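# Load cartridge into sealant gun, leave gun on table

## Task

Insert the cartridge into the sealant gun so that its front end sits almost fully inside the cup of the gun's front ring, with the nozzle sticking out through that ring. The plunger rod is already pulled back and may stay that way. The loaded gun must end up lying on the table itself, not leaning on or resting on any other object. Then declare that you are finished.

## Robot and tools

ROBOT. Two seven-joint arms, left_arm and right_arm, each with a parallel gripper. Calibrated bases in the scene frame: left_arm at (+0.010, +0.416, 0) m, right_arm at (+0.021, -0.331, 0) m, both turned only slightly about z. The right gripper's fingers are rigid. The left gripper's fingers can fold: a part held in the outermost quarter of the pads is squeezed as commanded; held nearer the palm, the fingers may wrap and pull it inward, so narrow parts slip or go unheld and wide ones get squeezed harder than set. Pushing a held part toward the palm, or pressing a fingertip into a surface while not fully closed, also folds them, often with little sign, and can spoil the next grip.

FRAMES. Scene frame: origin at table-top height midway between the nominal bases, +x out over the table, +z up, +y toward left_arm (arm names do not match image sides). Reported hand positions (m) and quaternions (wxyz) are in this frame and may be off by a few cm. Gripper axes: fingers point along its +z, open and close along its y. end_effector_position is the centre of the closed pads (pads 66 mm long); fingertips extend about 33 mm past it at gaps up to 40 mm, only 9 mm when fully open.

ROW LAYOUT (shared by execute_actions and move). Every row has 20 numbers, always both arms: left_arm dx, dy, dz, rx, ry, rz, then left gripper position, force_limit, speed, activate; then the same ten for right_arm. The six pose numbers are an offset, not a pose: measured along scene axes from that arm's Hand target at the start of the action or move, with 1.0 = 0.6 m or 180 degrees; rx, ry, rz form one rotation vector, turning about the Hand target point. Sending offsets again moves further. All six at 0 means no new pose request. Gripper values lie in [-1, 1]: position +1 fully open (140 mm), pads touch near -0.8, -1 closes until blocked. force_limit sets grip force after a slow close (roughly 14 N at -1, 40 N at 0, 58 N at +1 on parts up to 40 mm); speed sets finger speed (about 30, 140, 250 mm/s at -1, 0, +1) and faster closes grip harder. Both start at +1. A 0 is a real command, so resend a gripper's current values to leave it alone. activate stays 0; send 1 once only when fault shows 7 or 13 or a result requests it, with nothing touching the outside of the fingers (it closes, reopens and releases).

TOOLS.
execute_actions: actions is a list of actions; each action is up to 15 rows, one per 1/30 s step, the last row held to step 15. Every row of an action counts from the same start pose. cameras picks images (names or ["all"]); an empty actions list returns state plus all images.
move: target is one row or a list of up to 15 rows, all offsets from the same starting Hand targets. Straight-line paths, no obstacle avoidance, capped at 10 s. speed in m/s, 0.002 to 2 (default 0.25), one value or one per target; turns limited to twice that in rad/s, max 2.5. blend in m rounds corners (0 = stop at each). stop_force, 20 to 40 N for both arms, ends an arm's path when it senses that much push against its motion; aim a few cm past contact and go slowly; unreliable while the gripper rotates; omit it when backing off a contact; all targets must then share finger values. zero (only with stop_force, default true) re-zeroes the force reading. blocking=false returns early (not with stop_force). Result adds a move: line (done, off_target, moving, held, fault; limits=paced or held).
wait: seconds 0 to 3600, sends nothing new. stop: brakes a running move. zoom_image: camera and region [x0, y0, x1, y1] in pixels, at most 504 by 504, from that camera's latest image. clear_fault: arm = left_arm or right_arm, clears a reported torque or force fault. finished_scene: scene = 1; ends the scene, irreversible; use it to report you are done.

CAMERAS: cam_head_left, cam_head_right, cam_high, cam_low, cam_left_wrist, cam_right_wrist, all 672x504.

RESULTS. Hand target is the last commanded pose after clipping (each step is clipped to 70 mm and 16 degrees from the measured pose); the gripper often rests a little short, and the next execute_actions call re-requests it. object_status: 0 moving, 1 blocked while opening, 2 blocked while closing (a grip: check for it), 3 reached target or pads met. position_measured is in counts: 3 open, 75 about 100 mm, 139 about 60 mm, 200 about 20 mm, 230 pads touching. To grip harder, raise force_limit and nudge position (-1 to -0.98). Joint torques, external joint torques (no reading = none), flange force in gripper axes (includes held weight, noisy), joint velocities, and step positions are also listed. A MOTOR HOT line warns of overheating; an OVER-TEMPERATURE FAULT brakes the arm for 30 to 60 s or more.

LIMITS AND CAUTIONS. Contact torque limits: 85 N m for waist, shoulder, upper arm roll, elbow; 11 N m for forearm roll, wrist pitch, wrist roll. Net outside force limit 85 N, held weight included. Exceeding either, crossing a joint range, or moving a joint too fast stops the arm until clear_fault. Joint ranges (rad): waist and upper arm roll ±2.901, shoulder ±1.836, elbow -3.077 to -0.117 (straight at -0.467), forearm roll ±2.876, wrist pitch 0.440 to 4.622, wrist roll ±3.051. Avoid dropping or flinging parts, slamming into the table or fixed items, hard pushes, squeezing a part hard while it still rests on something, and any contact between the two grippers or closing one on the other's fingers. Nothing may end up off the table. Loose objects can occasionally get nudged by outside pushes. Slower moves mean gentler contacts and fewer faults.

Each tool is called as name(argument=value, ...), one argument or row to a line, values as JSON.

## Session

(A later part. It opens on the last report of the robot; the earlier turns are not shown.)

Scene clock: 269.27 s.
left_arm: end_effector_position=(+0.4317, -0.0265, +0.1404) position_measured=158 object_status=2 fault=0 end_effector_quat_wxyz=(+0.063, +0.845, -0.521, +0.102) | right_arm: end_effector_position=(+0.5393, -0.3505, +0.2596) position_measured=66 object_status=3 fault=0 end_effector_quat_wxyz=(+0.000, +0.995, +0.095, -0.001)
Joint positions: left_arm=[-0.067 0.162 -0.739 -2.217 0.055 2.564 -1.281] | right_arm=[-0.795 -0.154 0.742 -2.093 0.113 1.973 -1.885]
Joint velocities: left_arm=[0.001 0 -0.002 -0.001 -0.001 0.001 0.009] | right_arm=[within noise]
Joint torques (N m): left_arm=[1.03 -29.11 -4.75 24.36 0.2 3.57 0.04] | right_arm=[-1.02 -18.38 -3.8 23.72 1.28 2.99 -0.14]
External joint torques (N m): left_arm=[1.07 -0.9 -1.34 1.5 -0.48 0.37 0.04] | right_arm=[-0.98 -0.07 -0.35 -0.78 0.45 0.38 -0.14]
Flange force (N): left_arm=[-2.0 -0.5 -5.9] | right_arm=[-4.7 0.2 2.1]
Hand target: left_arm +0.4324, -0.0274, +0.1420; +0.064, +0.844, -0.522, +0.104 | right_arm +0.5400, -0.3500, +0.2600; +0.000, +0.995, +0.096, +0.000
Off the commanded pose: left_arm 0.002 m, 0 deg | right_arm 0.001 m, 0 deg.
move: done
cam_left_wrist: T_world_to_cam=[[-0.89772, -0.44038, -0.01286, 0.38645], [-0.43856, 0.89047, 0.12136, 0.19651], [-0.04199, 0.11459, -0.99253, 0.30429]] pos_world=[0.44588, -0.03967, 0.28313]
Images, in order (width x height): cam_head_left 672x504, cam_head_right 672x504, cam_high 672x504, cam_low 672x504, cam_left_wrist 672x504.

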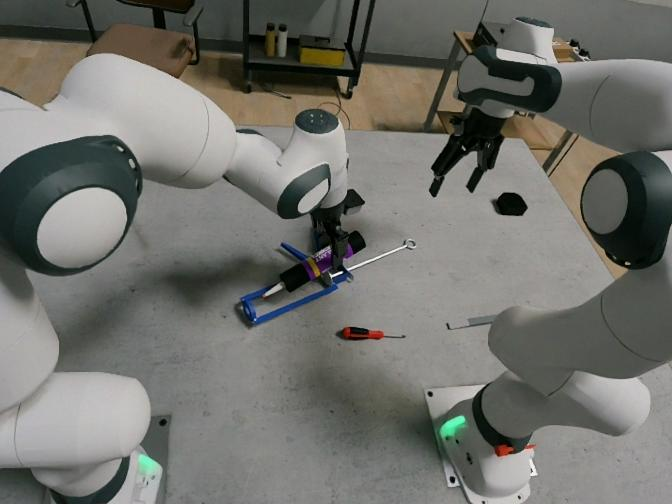

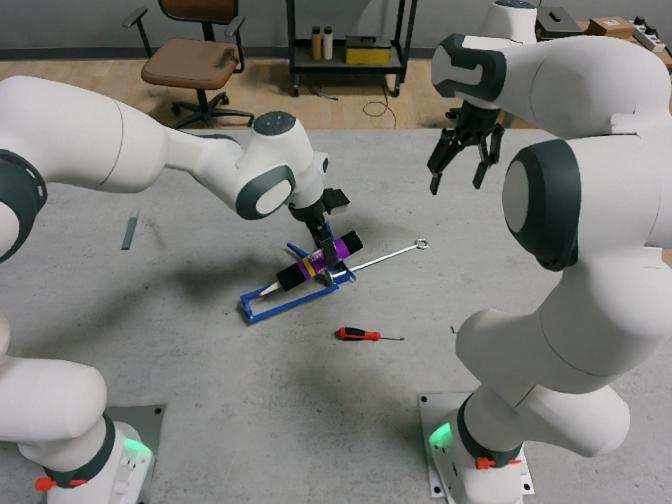

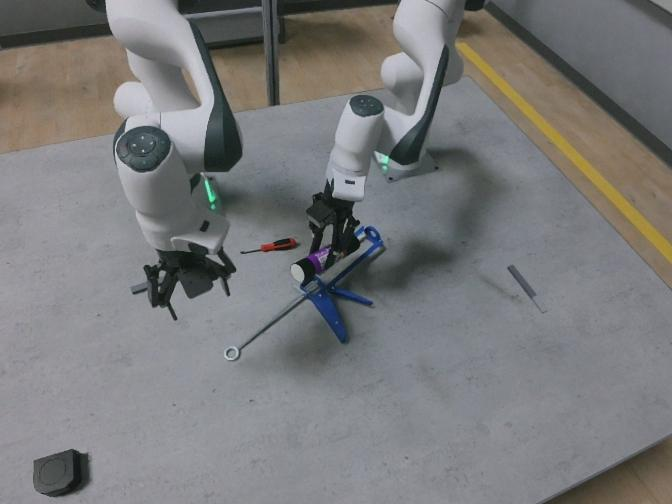

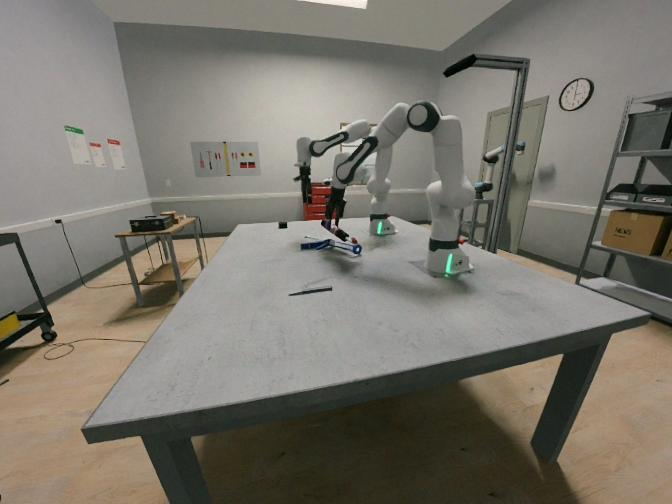

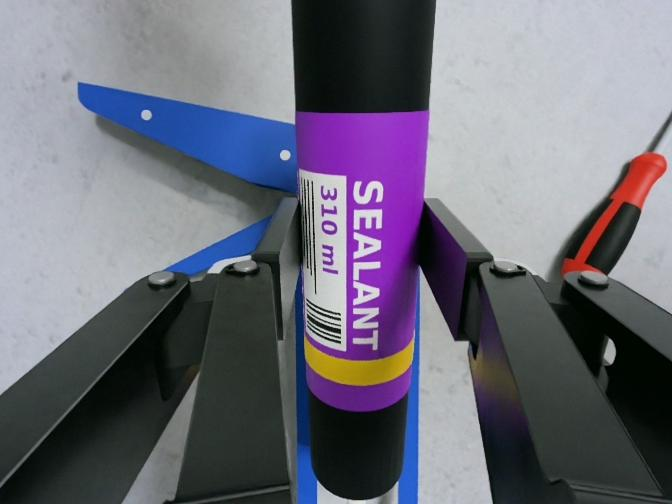

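move(
  target=[-0.0253,0.0451,-0.0383,0,0,0,-1,-0.1,-1,0,0,0,0,0,0,0,0.5,-0.6,-1,0],
  speed=0.06,
  cameras=["cam_left_wrist","cam_head_left","cam_head_right","cam_high","cam_low"],
)

zoom_image(
  camera="cam_head_left",
  region=[230, 270, 290, 330],
)

zoom_image(
  camera="cam_left_wrist",
  region=[280, 384, 430, 504],
)

zoom_image(
  camera="cam_high",
  region=[345, 210, 395, 260],
)

zoom_image(
  camera="cam_low",
  region=[330, 230, 370, 260],
)

Scene clock: 277.70 s.
left_arm: end_effector_position=(+0.4140, +0.0019, +0.1151) position_measured=158 object_status=2 fault=0 end_effector_quat_wxyz=(+0.063, +0.846, -0.521, +0.097) | right_arm: end_effector_position=(+0.5393, -0.3505, +0.2596) position_measured=66 object_status=3 fault=0 end_effector_quat_wxyz=(+0.000, +0.995, +0.095, -0.001)
Joint positions: left_arm=[-0.019 0.117 -0.766 -2.337 -0.006 2.638 -1.218] | right_arm=[-0.795 -0.154 0.742 -2.093 0.113 1.973 -1.885]
Joint velocities: left_arm=[-0.002 -0.001 0 0.001 0.001 0.001 0.005] | right_arm=[within noise]
Joint torques (N m): left_arm=[0.97 -26.76 -3.47 23.33 0.18 4.09 0.12] | right_arm=[-1.03 -18.35 -3.79 23.76 1.3 3 -0.12]
External joint torques (N m): left_arm=[0.97 -1.28 -1.05 1.49 -0.47 0.94 0.11] | right_arm=[-0.97 -0.03 -0.31 -0.81 0.47 0.38 -0.12]
Flange force (N): left_arm=[-3.9 0.3 -6.5] | right_arm=[-4.5 0.2 2.1]
Hand target: left_arm +0.4173, -0.0003, +0.1190; +0.064, +0.844, -0.522, +0.104 | right_arm +0.5400, -0.3500, +0.2600; +0.000, +0.995, +0.096, +0.000
Off the commanded pose: left_arm 0.006 m, 1 deg | right_arm 0.001 m, 0 deg.
move: off_target (left_arm)
cam_left_wrist: T_world_to_cam=[[-0.89815, -0.43964, -0.00724, 0.38231], [-0.43678, 0.89016, 0.12973, 0.16492], [-0.05059, 0.11968, -0.99152, 0.27864]] pos_world=[0.4295, -0.01207, 0.25765]
Images, in order (width x height): cam_head_left 672x504, cam_head_right 672x504, cam_high 672x504, cam_low 672x504, cam_left_wrist 672x504.

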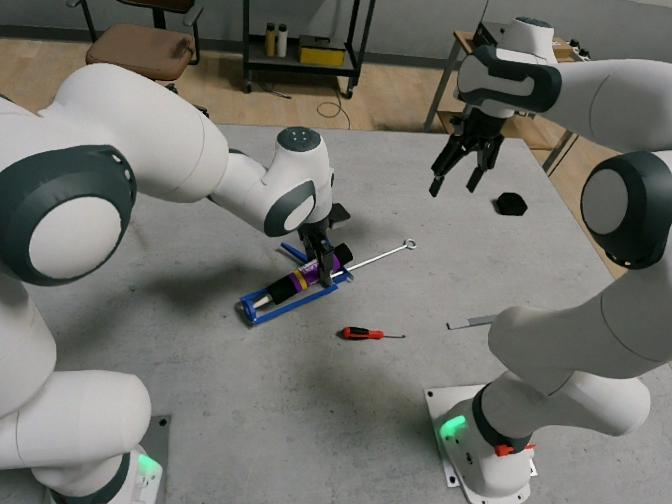

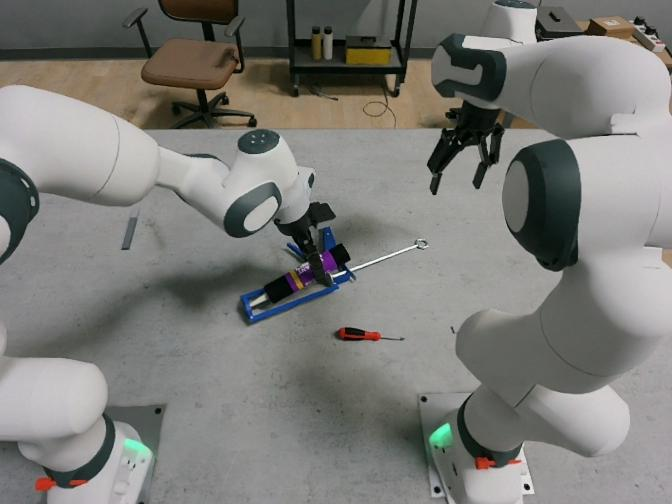

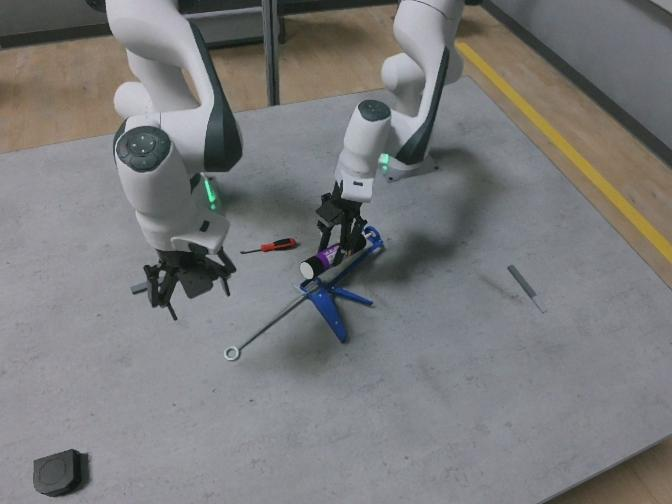

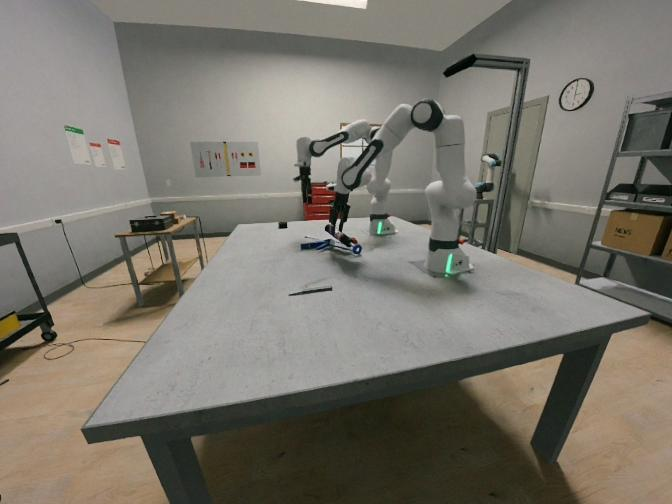

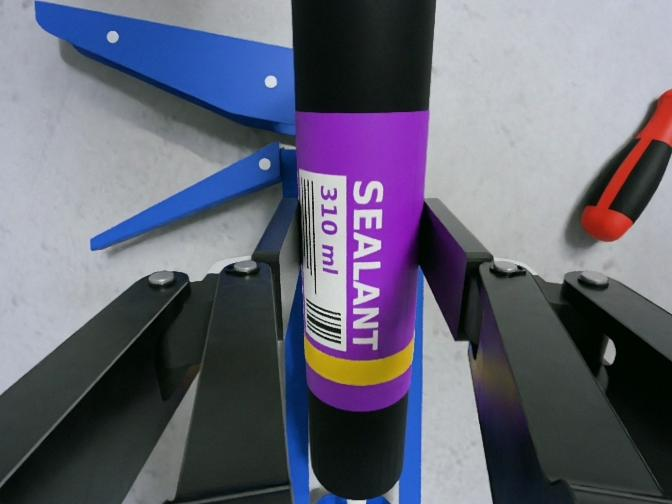

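Scaled by 8.400.

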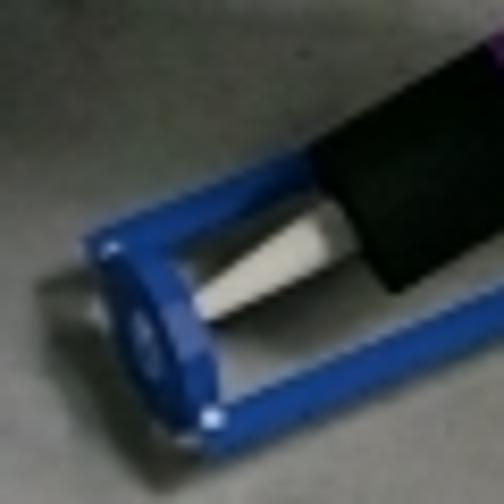

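Scaled by 3.360.

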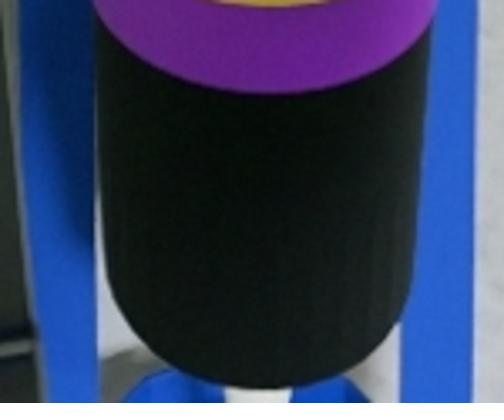

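Scaled by 10.080.

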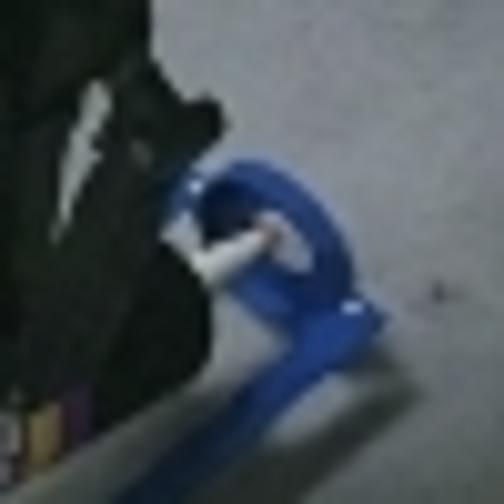

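Scaled by 12.600.

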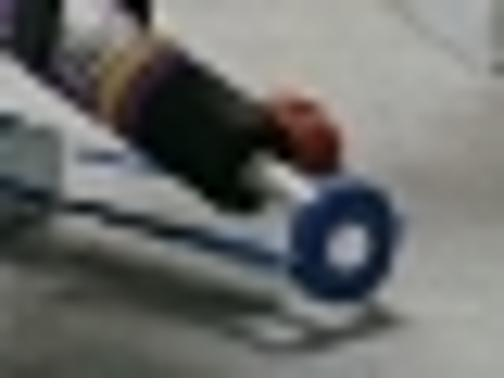

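move(
  target=[-0.0112,0.0224,-0.0167,0,0,0,-1,-0.1,-1,0,0,0,0,0,0,0,0.5,-0.6,-1,0],
  speed=0.05,
  cameras=["cam_left_wrist","cam_head_left","cam_head_right","cam_high","cam_low"],
)

zoom_image(
  camera="cam_head_left",
  region=[230, 270, 290, 330],
)

zoom_image(
  camera="cam_left_wrist",
  region=[280, 384, 430, 504],
)

zoom_image(
  camera="cam_high",
  region=[345, 210, 395, 260],
)

zoom_image(
  camera="cam_low",
  region=[330, 230, 370, 260],
)

zoom_image(
  camera="cam_high",
  region=[280, 230, 360, 310],
)

Scene clock: 282.67 s.
left_arm: end_effector_position=(+0.4072, +0.0152, +0.1052) position_measured=158 object_status=2 fault=0 end_effector_quat_wxyz=(+0.064, +0.846, -0.521, +0.097) | right_arm: end_effector_position=(+0.5393, -0.3505, +0.2596) position_measured=66 object_status=3 fault=0 end_effector_quat_wxyz=(+0.000, +0.995, +0.095, -0.001)
Joint positions: left_arm=[0.002 0.095 -0.778 -2.391 -0.043 2.674 -1.181] | right_arm=[-0.795 -0.154 0.742 -2.093 0.113 1.973 -1.885]
Joint velocities: left_arm=[-0.001 -0.002 0 0.001 -0.002 0.001 0.007] | right_arm=[within noise]
Joint torques (N m): left_arm=[1.03 -25.49 -3.04 22.81 0.19 4.08 0.13] | right_arm=[-1.03 -18.37 -3.8 23.74 1.29 2.98 -0.12]
External joint torques (N m): left_arm=[1.01 -1.28 -1.12 1.49 -0.45 0.95 0.12] | right_arm=[-1.06 0.01 -0.4 -0.89 0.45 0.35 -0.12]
Flange force (N): left_arm=[-4.1 0.5 -6.9] | right_arm=[-4.7 0.3 2.2]
Hand target: left_arm +0.4105, +0.0131, +0.1090; +0.064, +0.844, -0.522, +0.104 | right_arm +0.5400, -0.3500, +0.2600; +0.000, +0.995, +0.096, +0.000
Off the commanded pose: left_arm 0.005 m, 1 deg | right_arm 0.001 m, 0 deg.
move: off_target (left_arm)
cam_left_wrist: T_world_to_cam=[[-0.89819, -0.43955, -0.00695, 0.38188], [-0.43666, 0.89023, 0.12965, 0.15123], [-0.05079, 0.11948, -0.99154, 0.26696]] pos_world=[0.4226, 0.00133, 0.24775]
Images, in order (width x height): cam_head_left 672x504, cam_head_right 672x504, cam_high 672x504, cam_low 672x504, cam_left_wrist 672x504.

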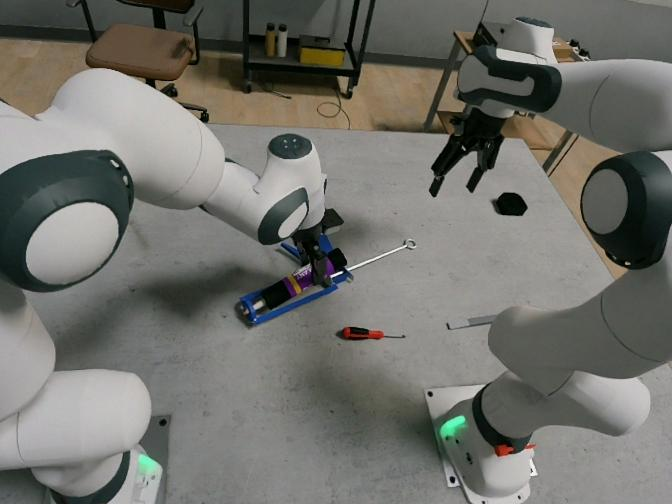

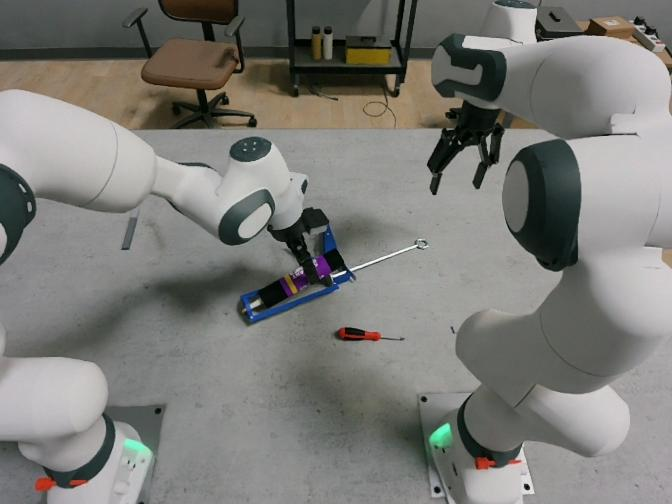

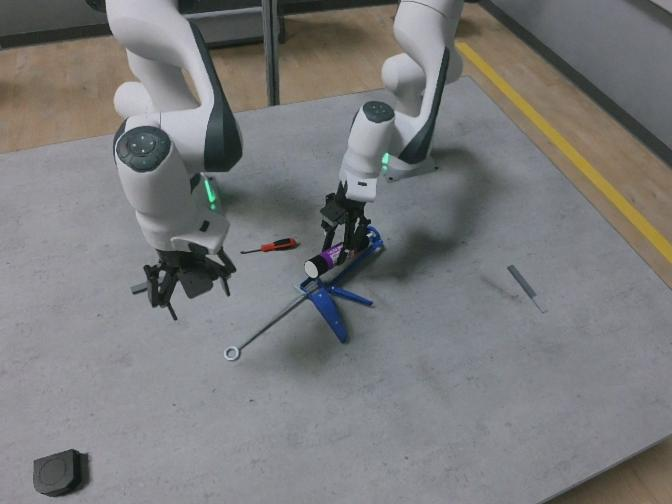

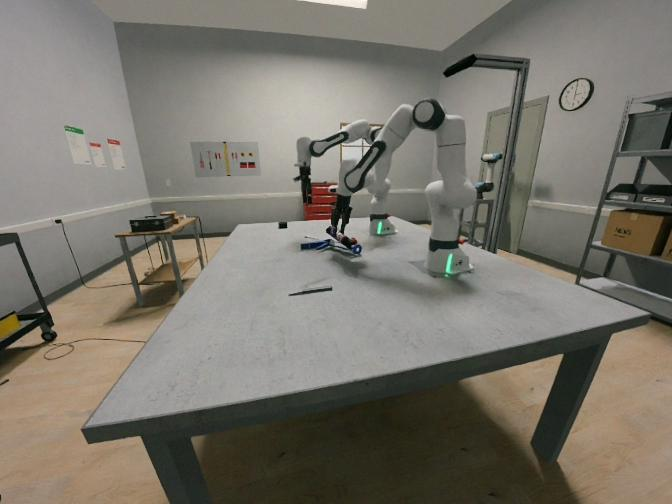

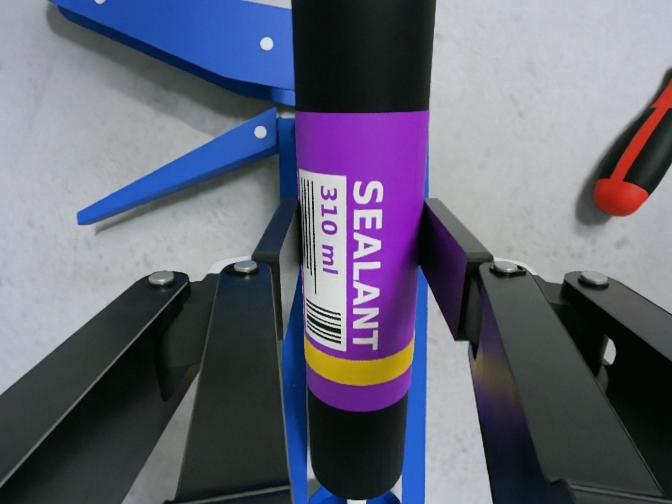

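Scaled by 8.400.

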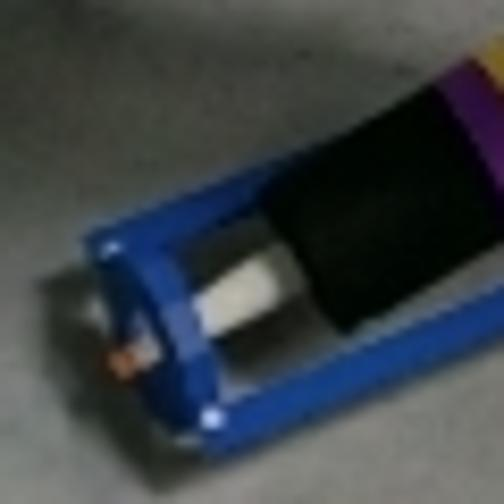

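Scaled by 3.360.

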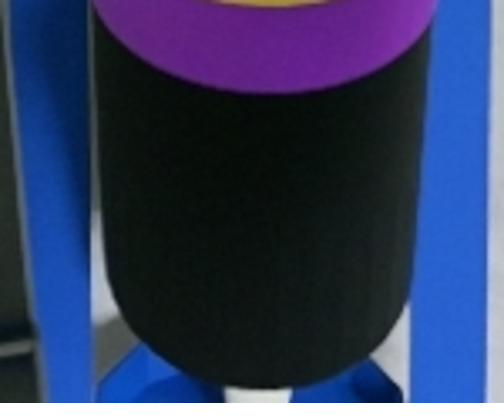

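Scaled by 10.080.

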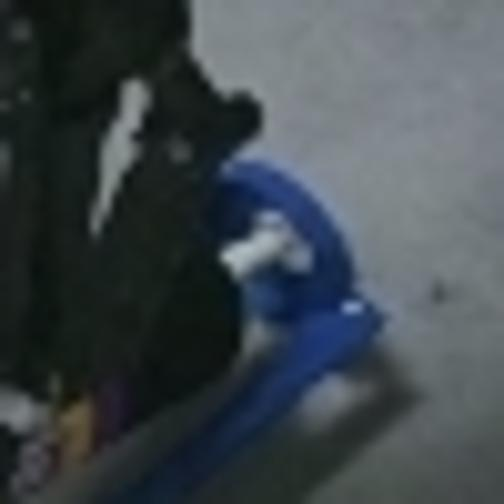

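Scaled by 12.600.

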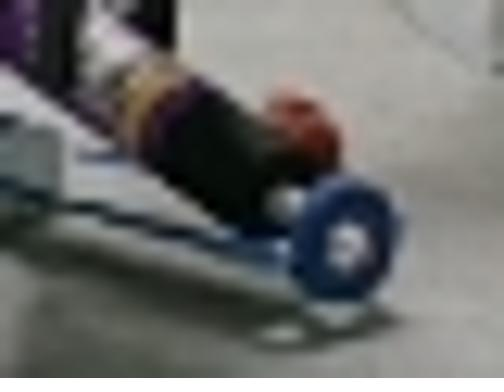

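Scaled by 6.300.

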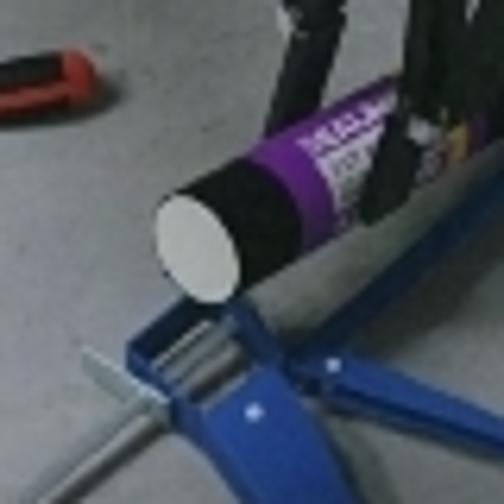

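move(
  target=[-0.0223,0.0448,-0.008,-0.005,-0.0025,0,-1,-0.1,-1,0,0,0,0,0,0,0,0.5,-0.6,-1,0],
  speed=0.05,
  cameras=["cam_left_wrist","cam_head_left","cam_head_right","cam_high","cam_low"],
)

zoom_image(
  camera="cam_head_left",
  region=[230, 230, 360, 330],
)

zoom_image(
  camera="cam_left_wrist",
  region=[280, 384, 430, 504],
)

zoom_image(
  camera="cam_low",
  region=[320, 220, 370, 260],
)

zoom_image(
  camera="cam_high",
  region=[280, 210, 400, 310],
)

Scene clock: 289.87 s.
left_arm: end_effector_position=(+0.3936, +0.0416, +0.1007) position_measured=158 object_status=2 fault=0 end_effector_quat_wxyz=(+0.069, +0.845, -0.521, +0.104) | right_arm: end_effector_position=(+0.5393, -0.3505, +0.2596) position_measured=66 object_status=3 fault=0 end_effector_quat_wxyz=(+0.000, +0.995, +0.095, -0.001)
Joint positions: left_arm=[0.031 0 -0.799 -2.499 -0.23 2.722 -1.019] | right_arm=[-0.795 -0.154 0.742 -2.093 0.113 1.973 -1.885]
Joint velocities: left_arm=[0.001 -0.001 -0.001 0 0 0 0.005] | right_arm=[within noise]
Joint torques (N m): left_arm=[0.57 -22.07 -0.4 22.13 0.2 4.05 0.07] | right_arm=[-1.02 -18.34 -3.8 23.75 1.29 2.99 -0.14]
External joint torques (N m): left_arm=[0.57 -1.15 -0.39 1.34 -0.47 0.92 0.06] | right_arm=[-1.05 0 -0.41 -0.85 0.45 0.36 -0.14]
Flange force (N): left_arm=[-2.3 0.6 -4.2] | right_arm=[-4.6 0.4 2.2]
Hand target: left_arm +0.3972, +0.0400, +0.1042; +0.068, +0.843, -0.522, +0.111 | right_arm +0.5400, -0.3500, +0.2600; +0.000, +0.995, +0.096, +0.000
Off the commanded pose: left_arm 0.005 m, 1 deg | right_arm 0.001 m, 0 deg.
move: off_target (left_arm)
cam_left_wrist: T_world_to_cam=[[-0.89824, -0.43947, -0.00596, 0.38113], [-0.43734, 0.89238, 0.11129, 0.1245], [-0.04359, 0.10257, -0.99377, 0.25673]] pos_world=[0.40798, 0.03006, 0.24355]
Images, in order (width x height): cam_head_left 672x504, cam_head_right 672x504, cam_high 672x504, cam_low 672x504, cam_left_wrist 672x504.

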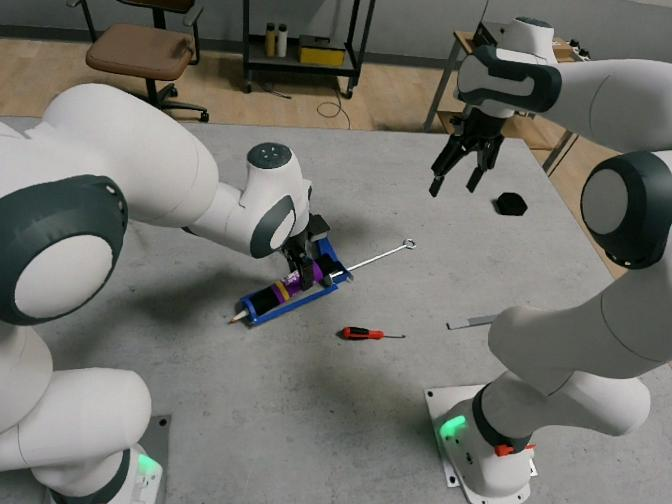

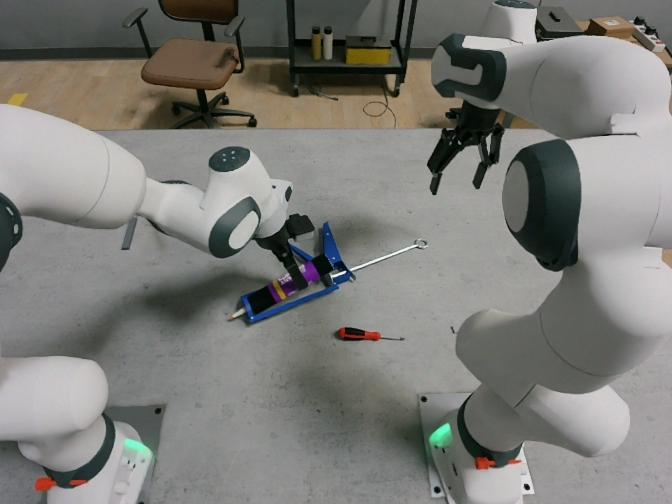

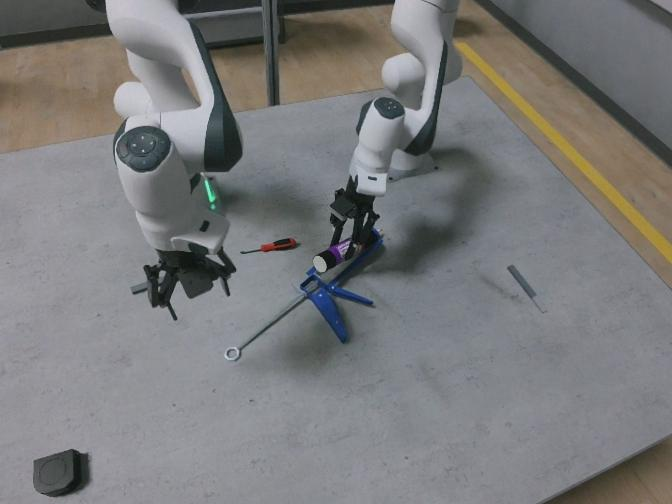

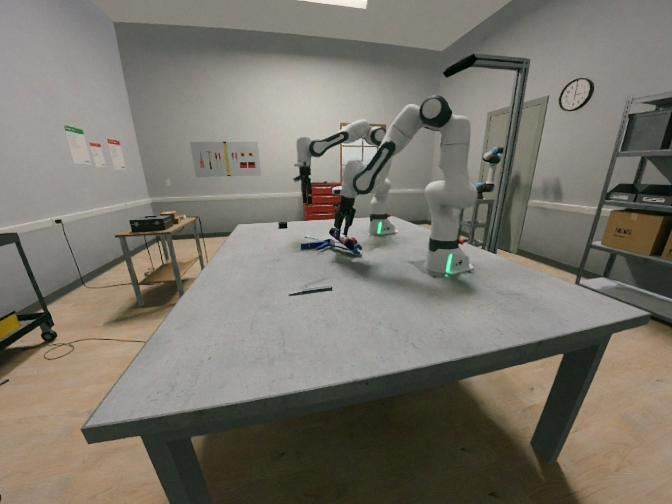

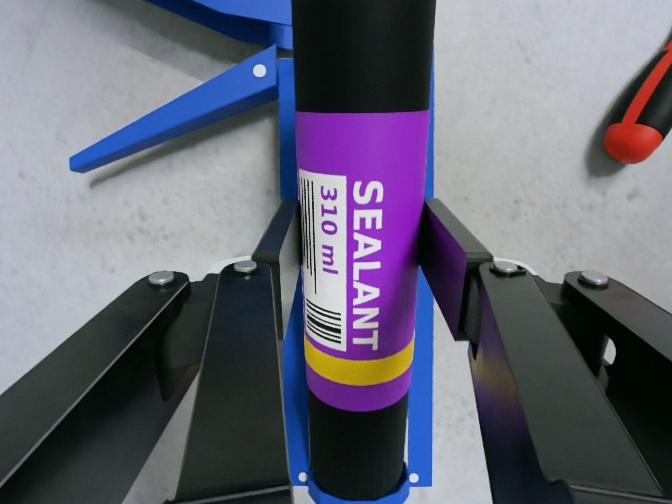

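Scaled by 3.877.

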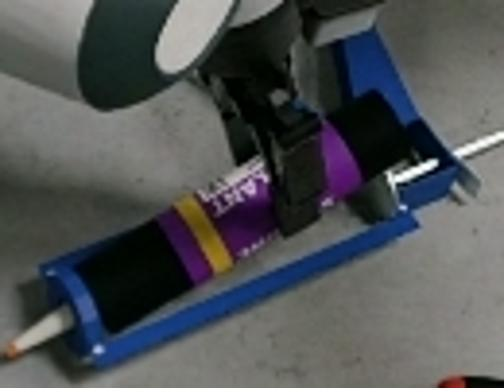

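Scaled by 3.360.

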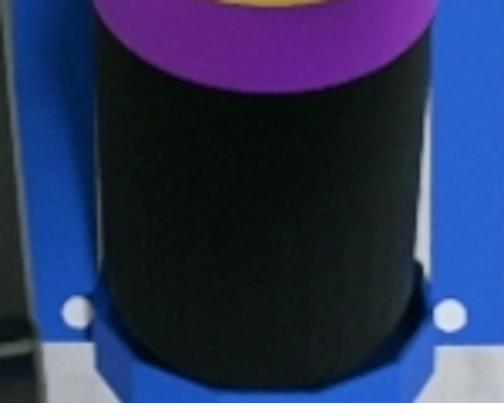

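Scaled by 10.080.

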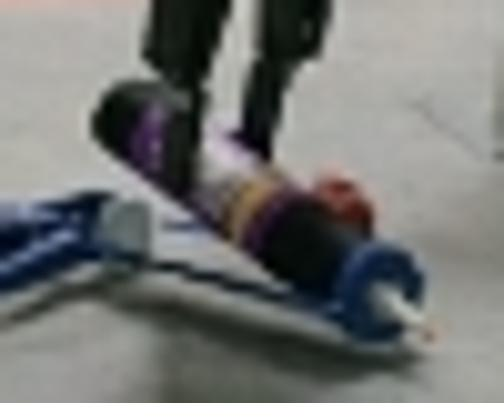

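Scaled by 4.200.

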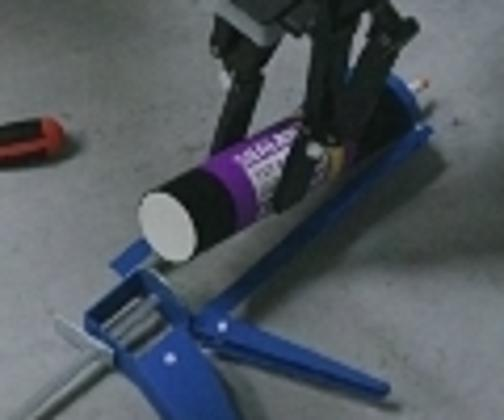

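move(
  target=[-0.0034,0.0069,-0.0115,0.0169,0.0084,0,-1,-0.1,-1,0,0,0,0,0,0,0,0.5,-0.6,-1,0],
  speed=0.04,
  cameras=["cam_left_wrist","cam_head_left","cam_head_right","cam_high","cam_low"],
)

zoom_image(
  camera="cam_head_left",
  region=[230, 230, 360, 330],
)

zoom_image(
  camera="cam_left_wrist",
  region=[280, 384, 430, 504],
)

zoom_image(
  camera="cam_low",
  region=[320, 220, 370, 260],
)

zoom_image(
  camera="cam_high",
  region=[280, 210, 400, 310],
)

Scene clock: 300.97 s.
left_arm: end_effector_position=(+0.3947, +0.0445, +0.0969) position_measured=158 object_status=2 fault=0 end_effector_quat_wxyz=(+0.053, +0.845, -0.526, +0.087) | right_arm: end_effector_position=(+0.5393, -0.3505, +0.2596) position_measured=66 object_status=3 fault=0 end_effector_quat_wxyz=(+0.000, +0.995, +0.095, -0.001)
Joint positions: left_arm=[0.03 0.03 -0.791 -2.465 -0.112 2.675 -1.106] | right_arm=[-0.795 -0.154 0.742 -2.093 0.113 1.973 -1.885]
Joint velocities: left_arm=[0.001 0.001 0.001 0 0.001 0.001 -0.006] | right_arm=[within noise]
Joint torques (N m): left_arm=[0.26 -21.73 -0.36 22.42 0.86 3.02 -0.29] | right_arm=[-1.01 -18.36 -3.79 23.74 1.29 2.99 -0.14]
External joint torques (N m): left_arm=[0.1 0.16 0.09 1.45 0.25 -0.08 -0.3] | right_arm=[-0.85 -0.05 -0.21 -0.87 0.46 0.36 -0.14]
Flange force (N): left_arm=[7.2 -2.2 2.7] | right_arm=[-4.7 0.0 2.2]
Hand target: left_arm +0.3951, +0.0442, +0.0973; +0.053, +0.846, -0.524, +0.086 | right_arm +0.5400, -0.3500, +0.2600; +0.000, +0.995, +0.096, +0.000
Off the commanded pose: left_arm 0.001 m, 0 deg | right_arm 0.001 m, 0 deg.
move: done
cam_left_wrist: T_world_to_cam=[[-0.90153, -0.43247, -0.01461, 0.38521], [-0.42917, 0.88931, 0.1579, 0.11522], [-0.05529, 0.14862, -0.98735, 0.25463]] pos_world=[0.41081, 0.02628, 0.23885]
Images, in order (width x height): cam_head_left 672x504, cam_head_right 672x504, cam_high 672x504, cam_low 672x504, cam_left_wrist 672x504.

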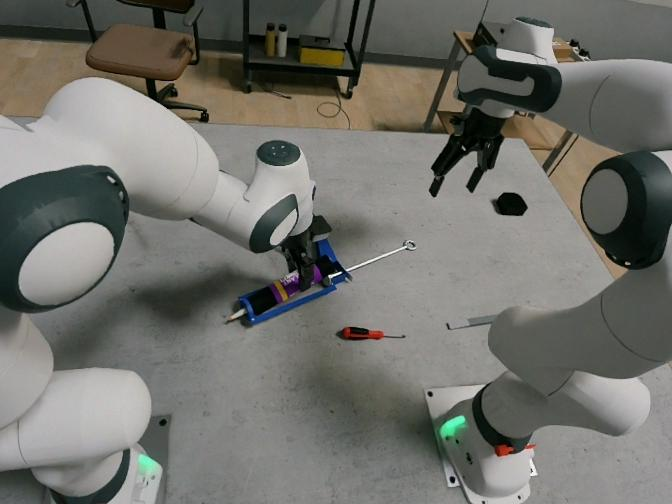

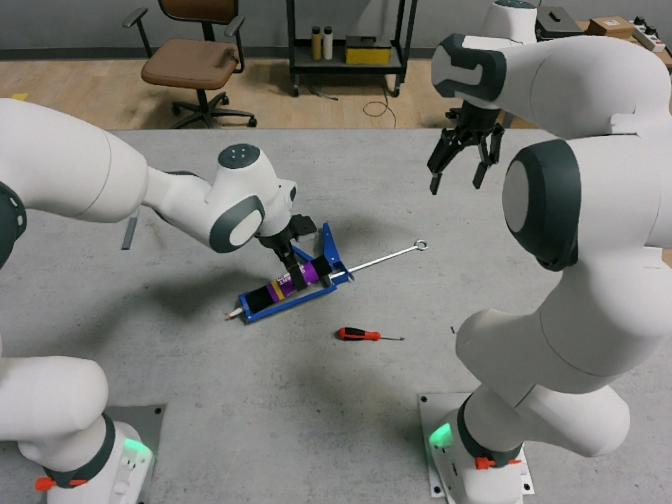

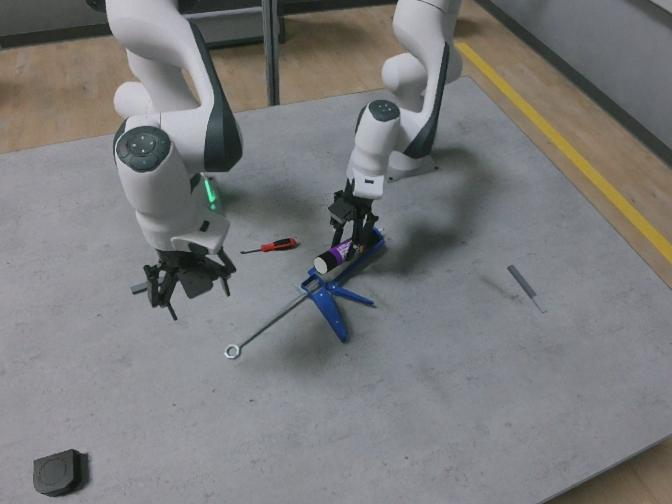

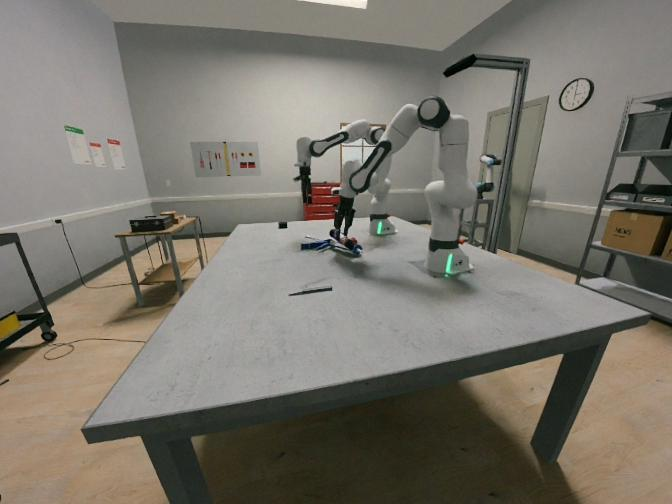

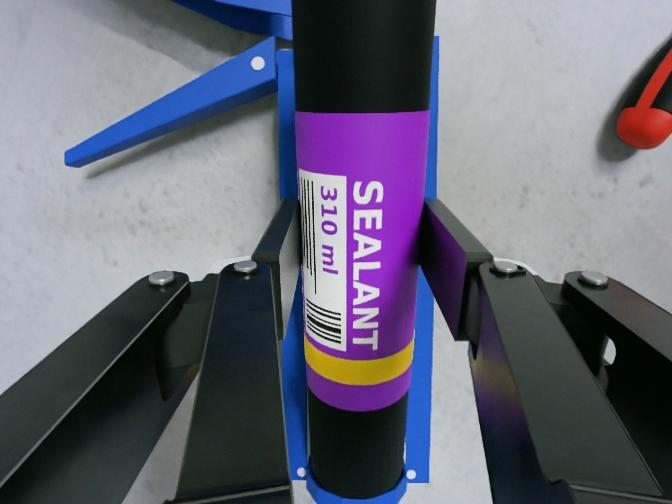

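Scaled by 3.877.

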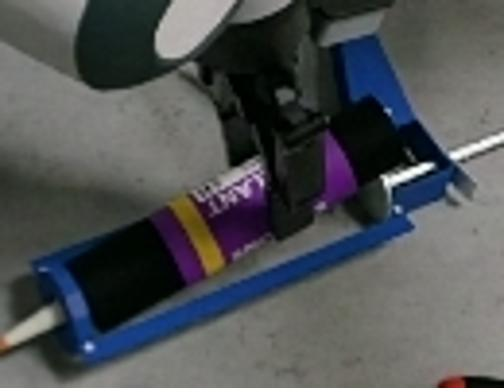

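Scaled by 3.360.

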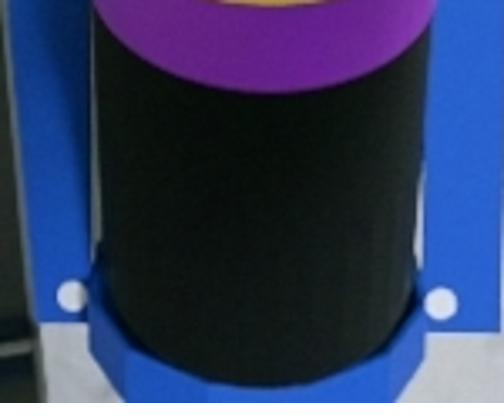

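Scaled by 10.080.

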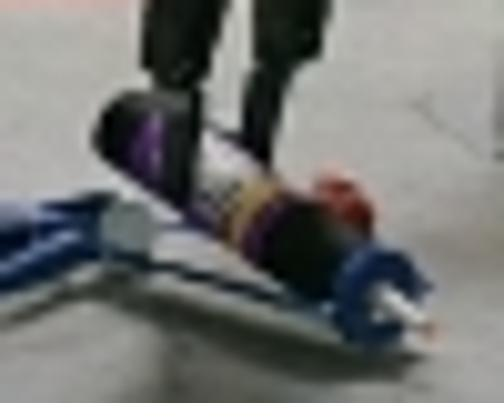

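Scaled by 4.200.

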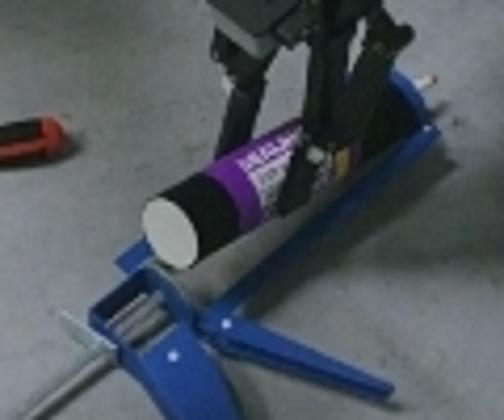

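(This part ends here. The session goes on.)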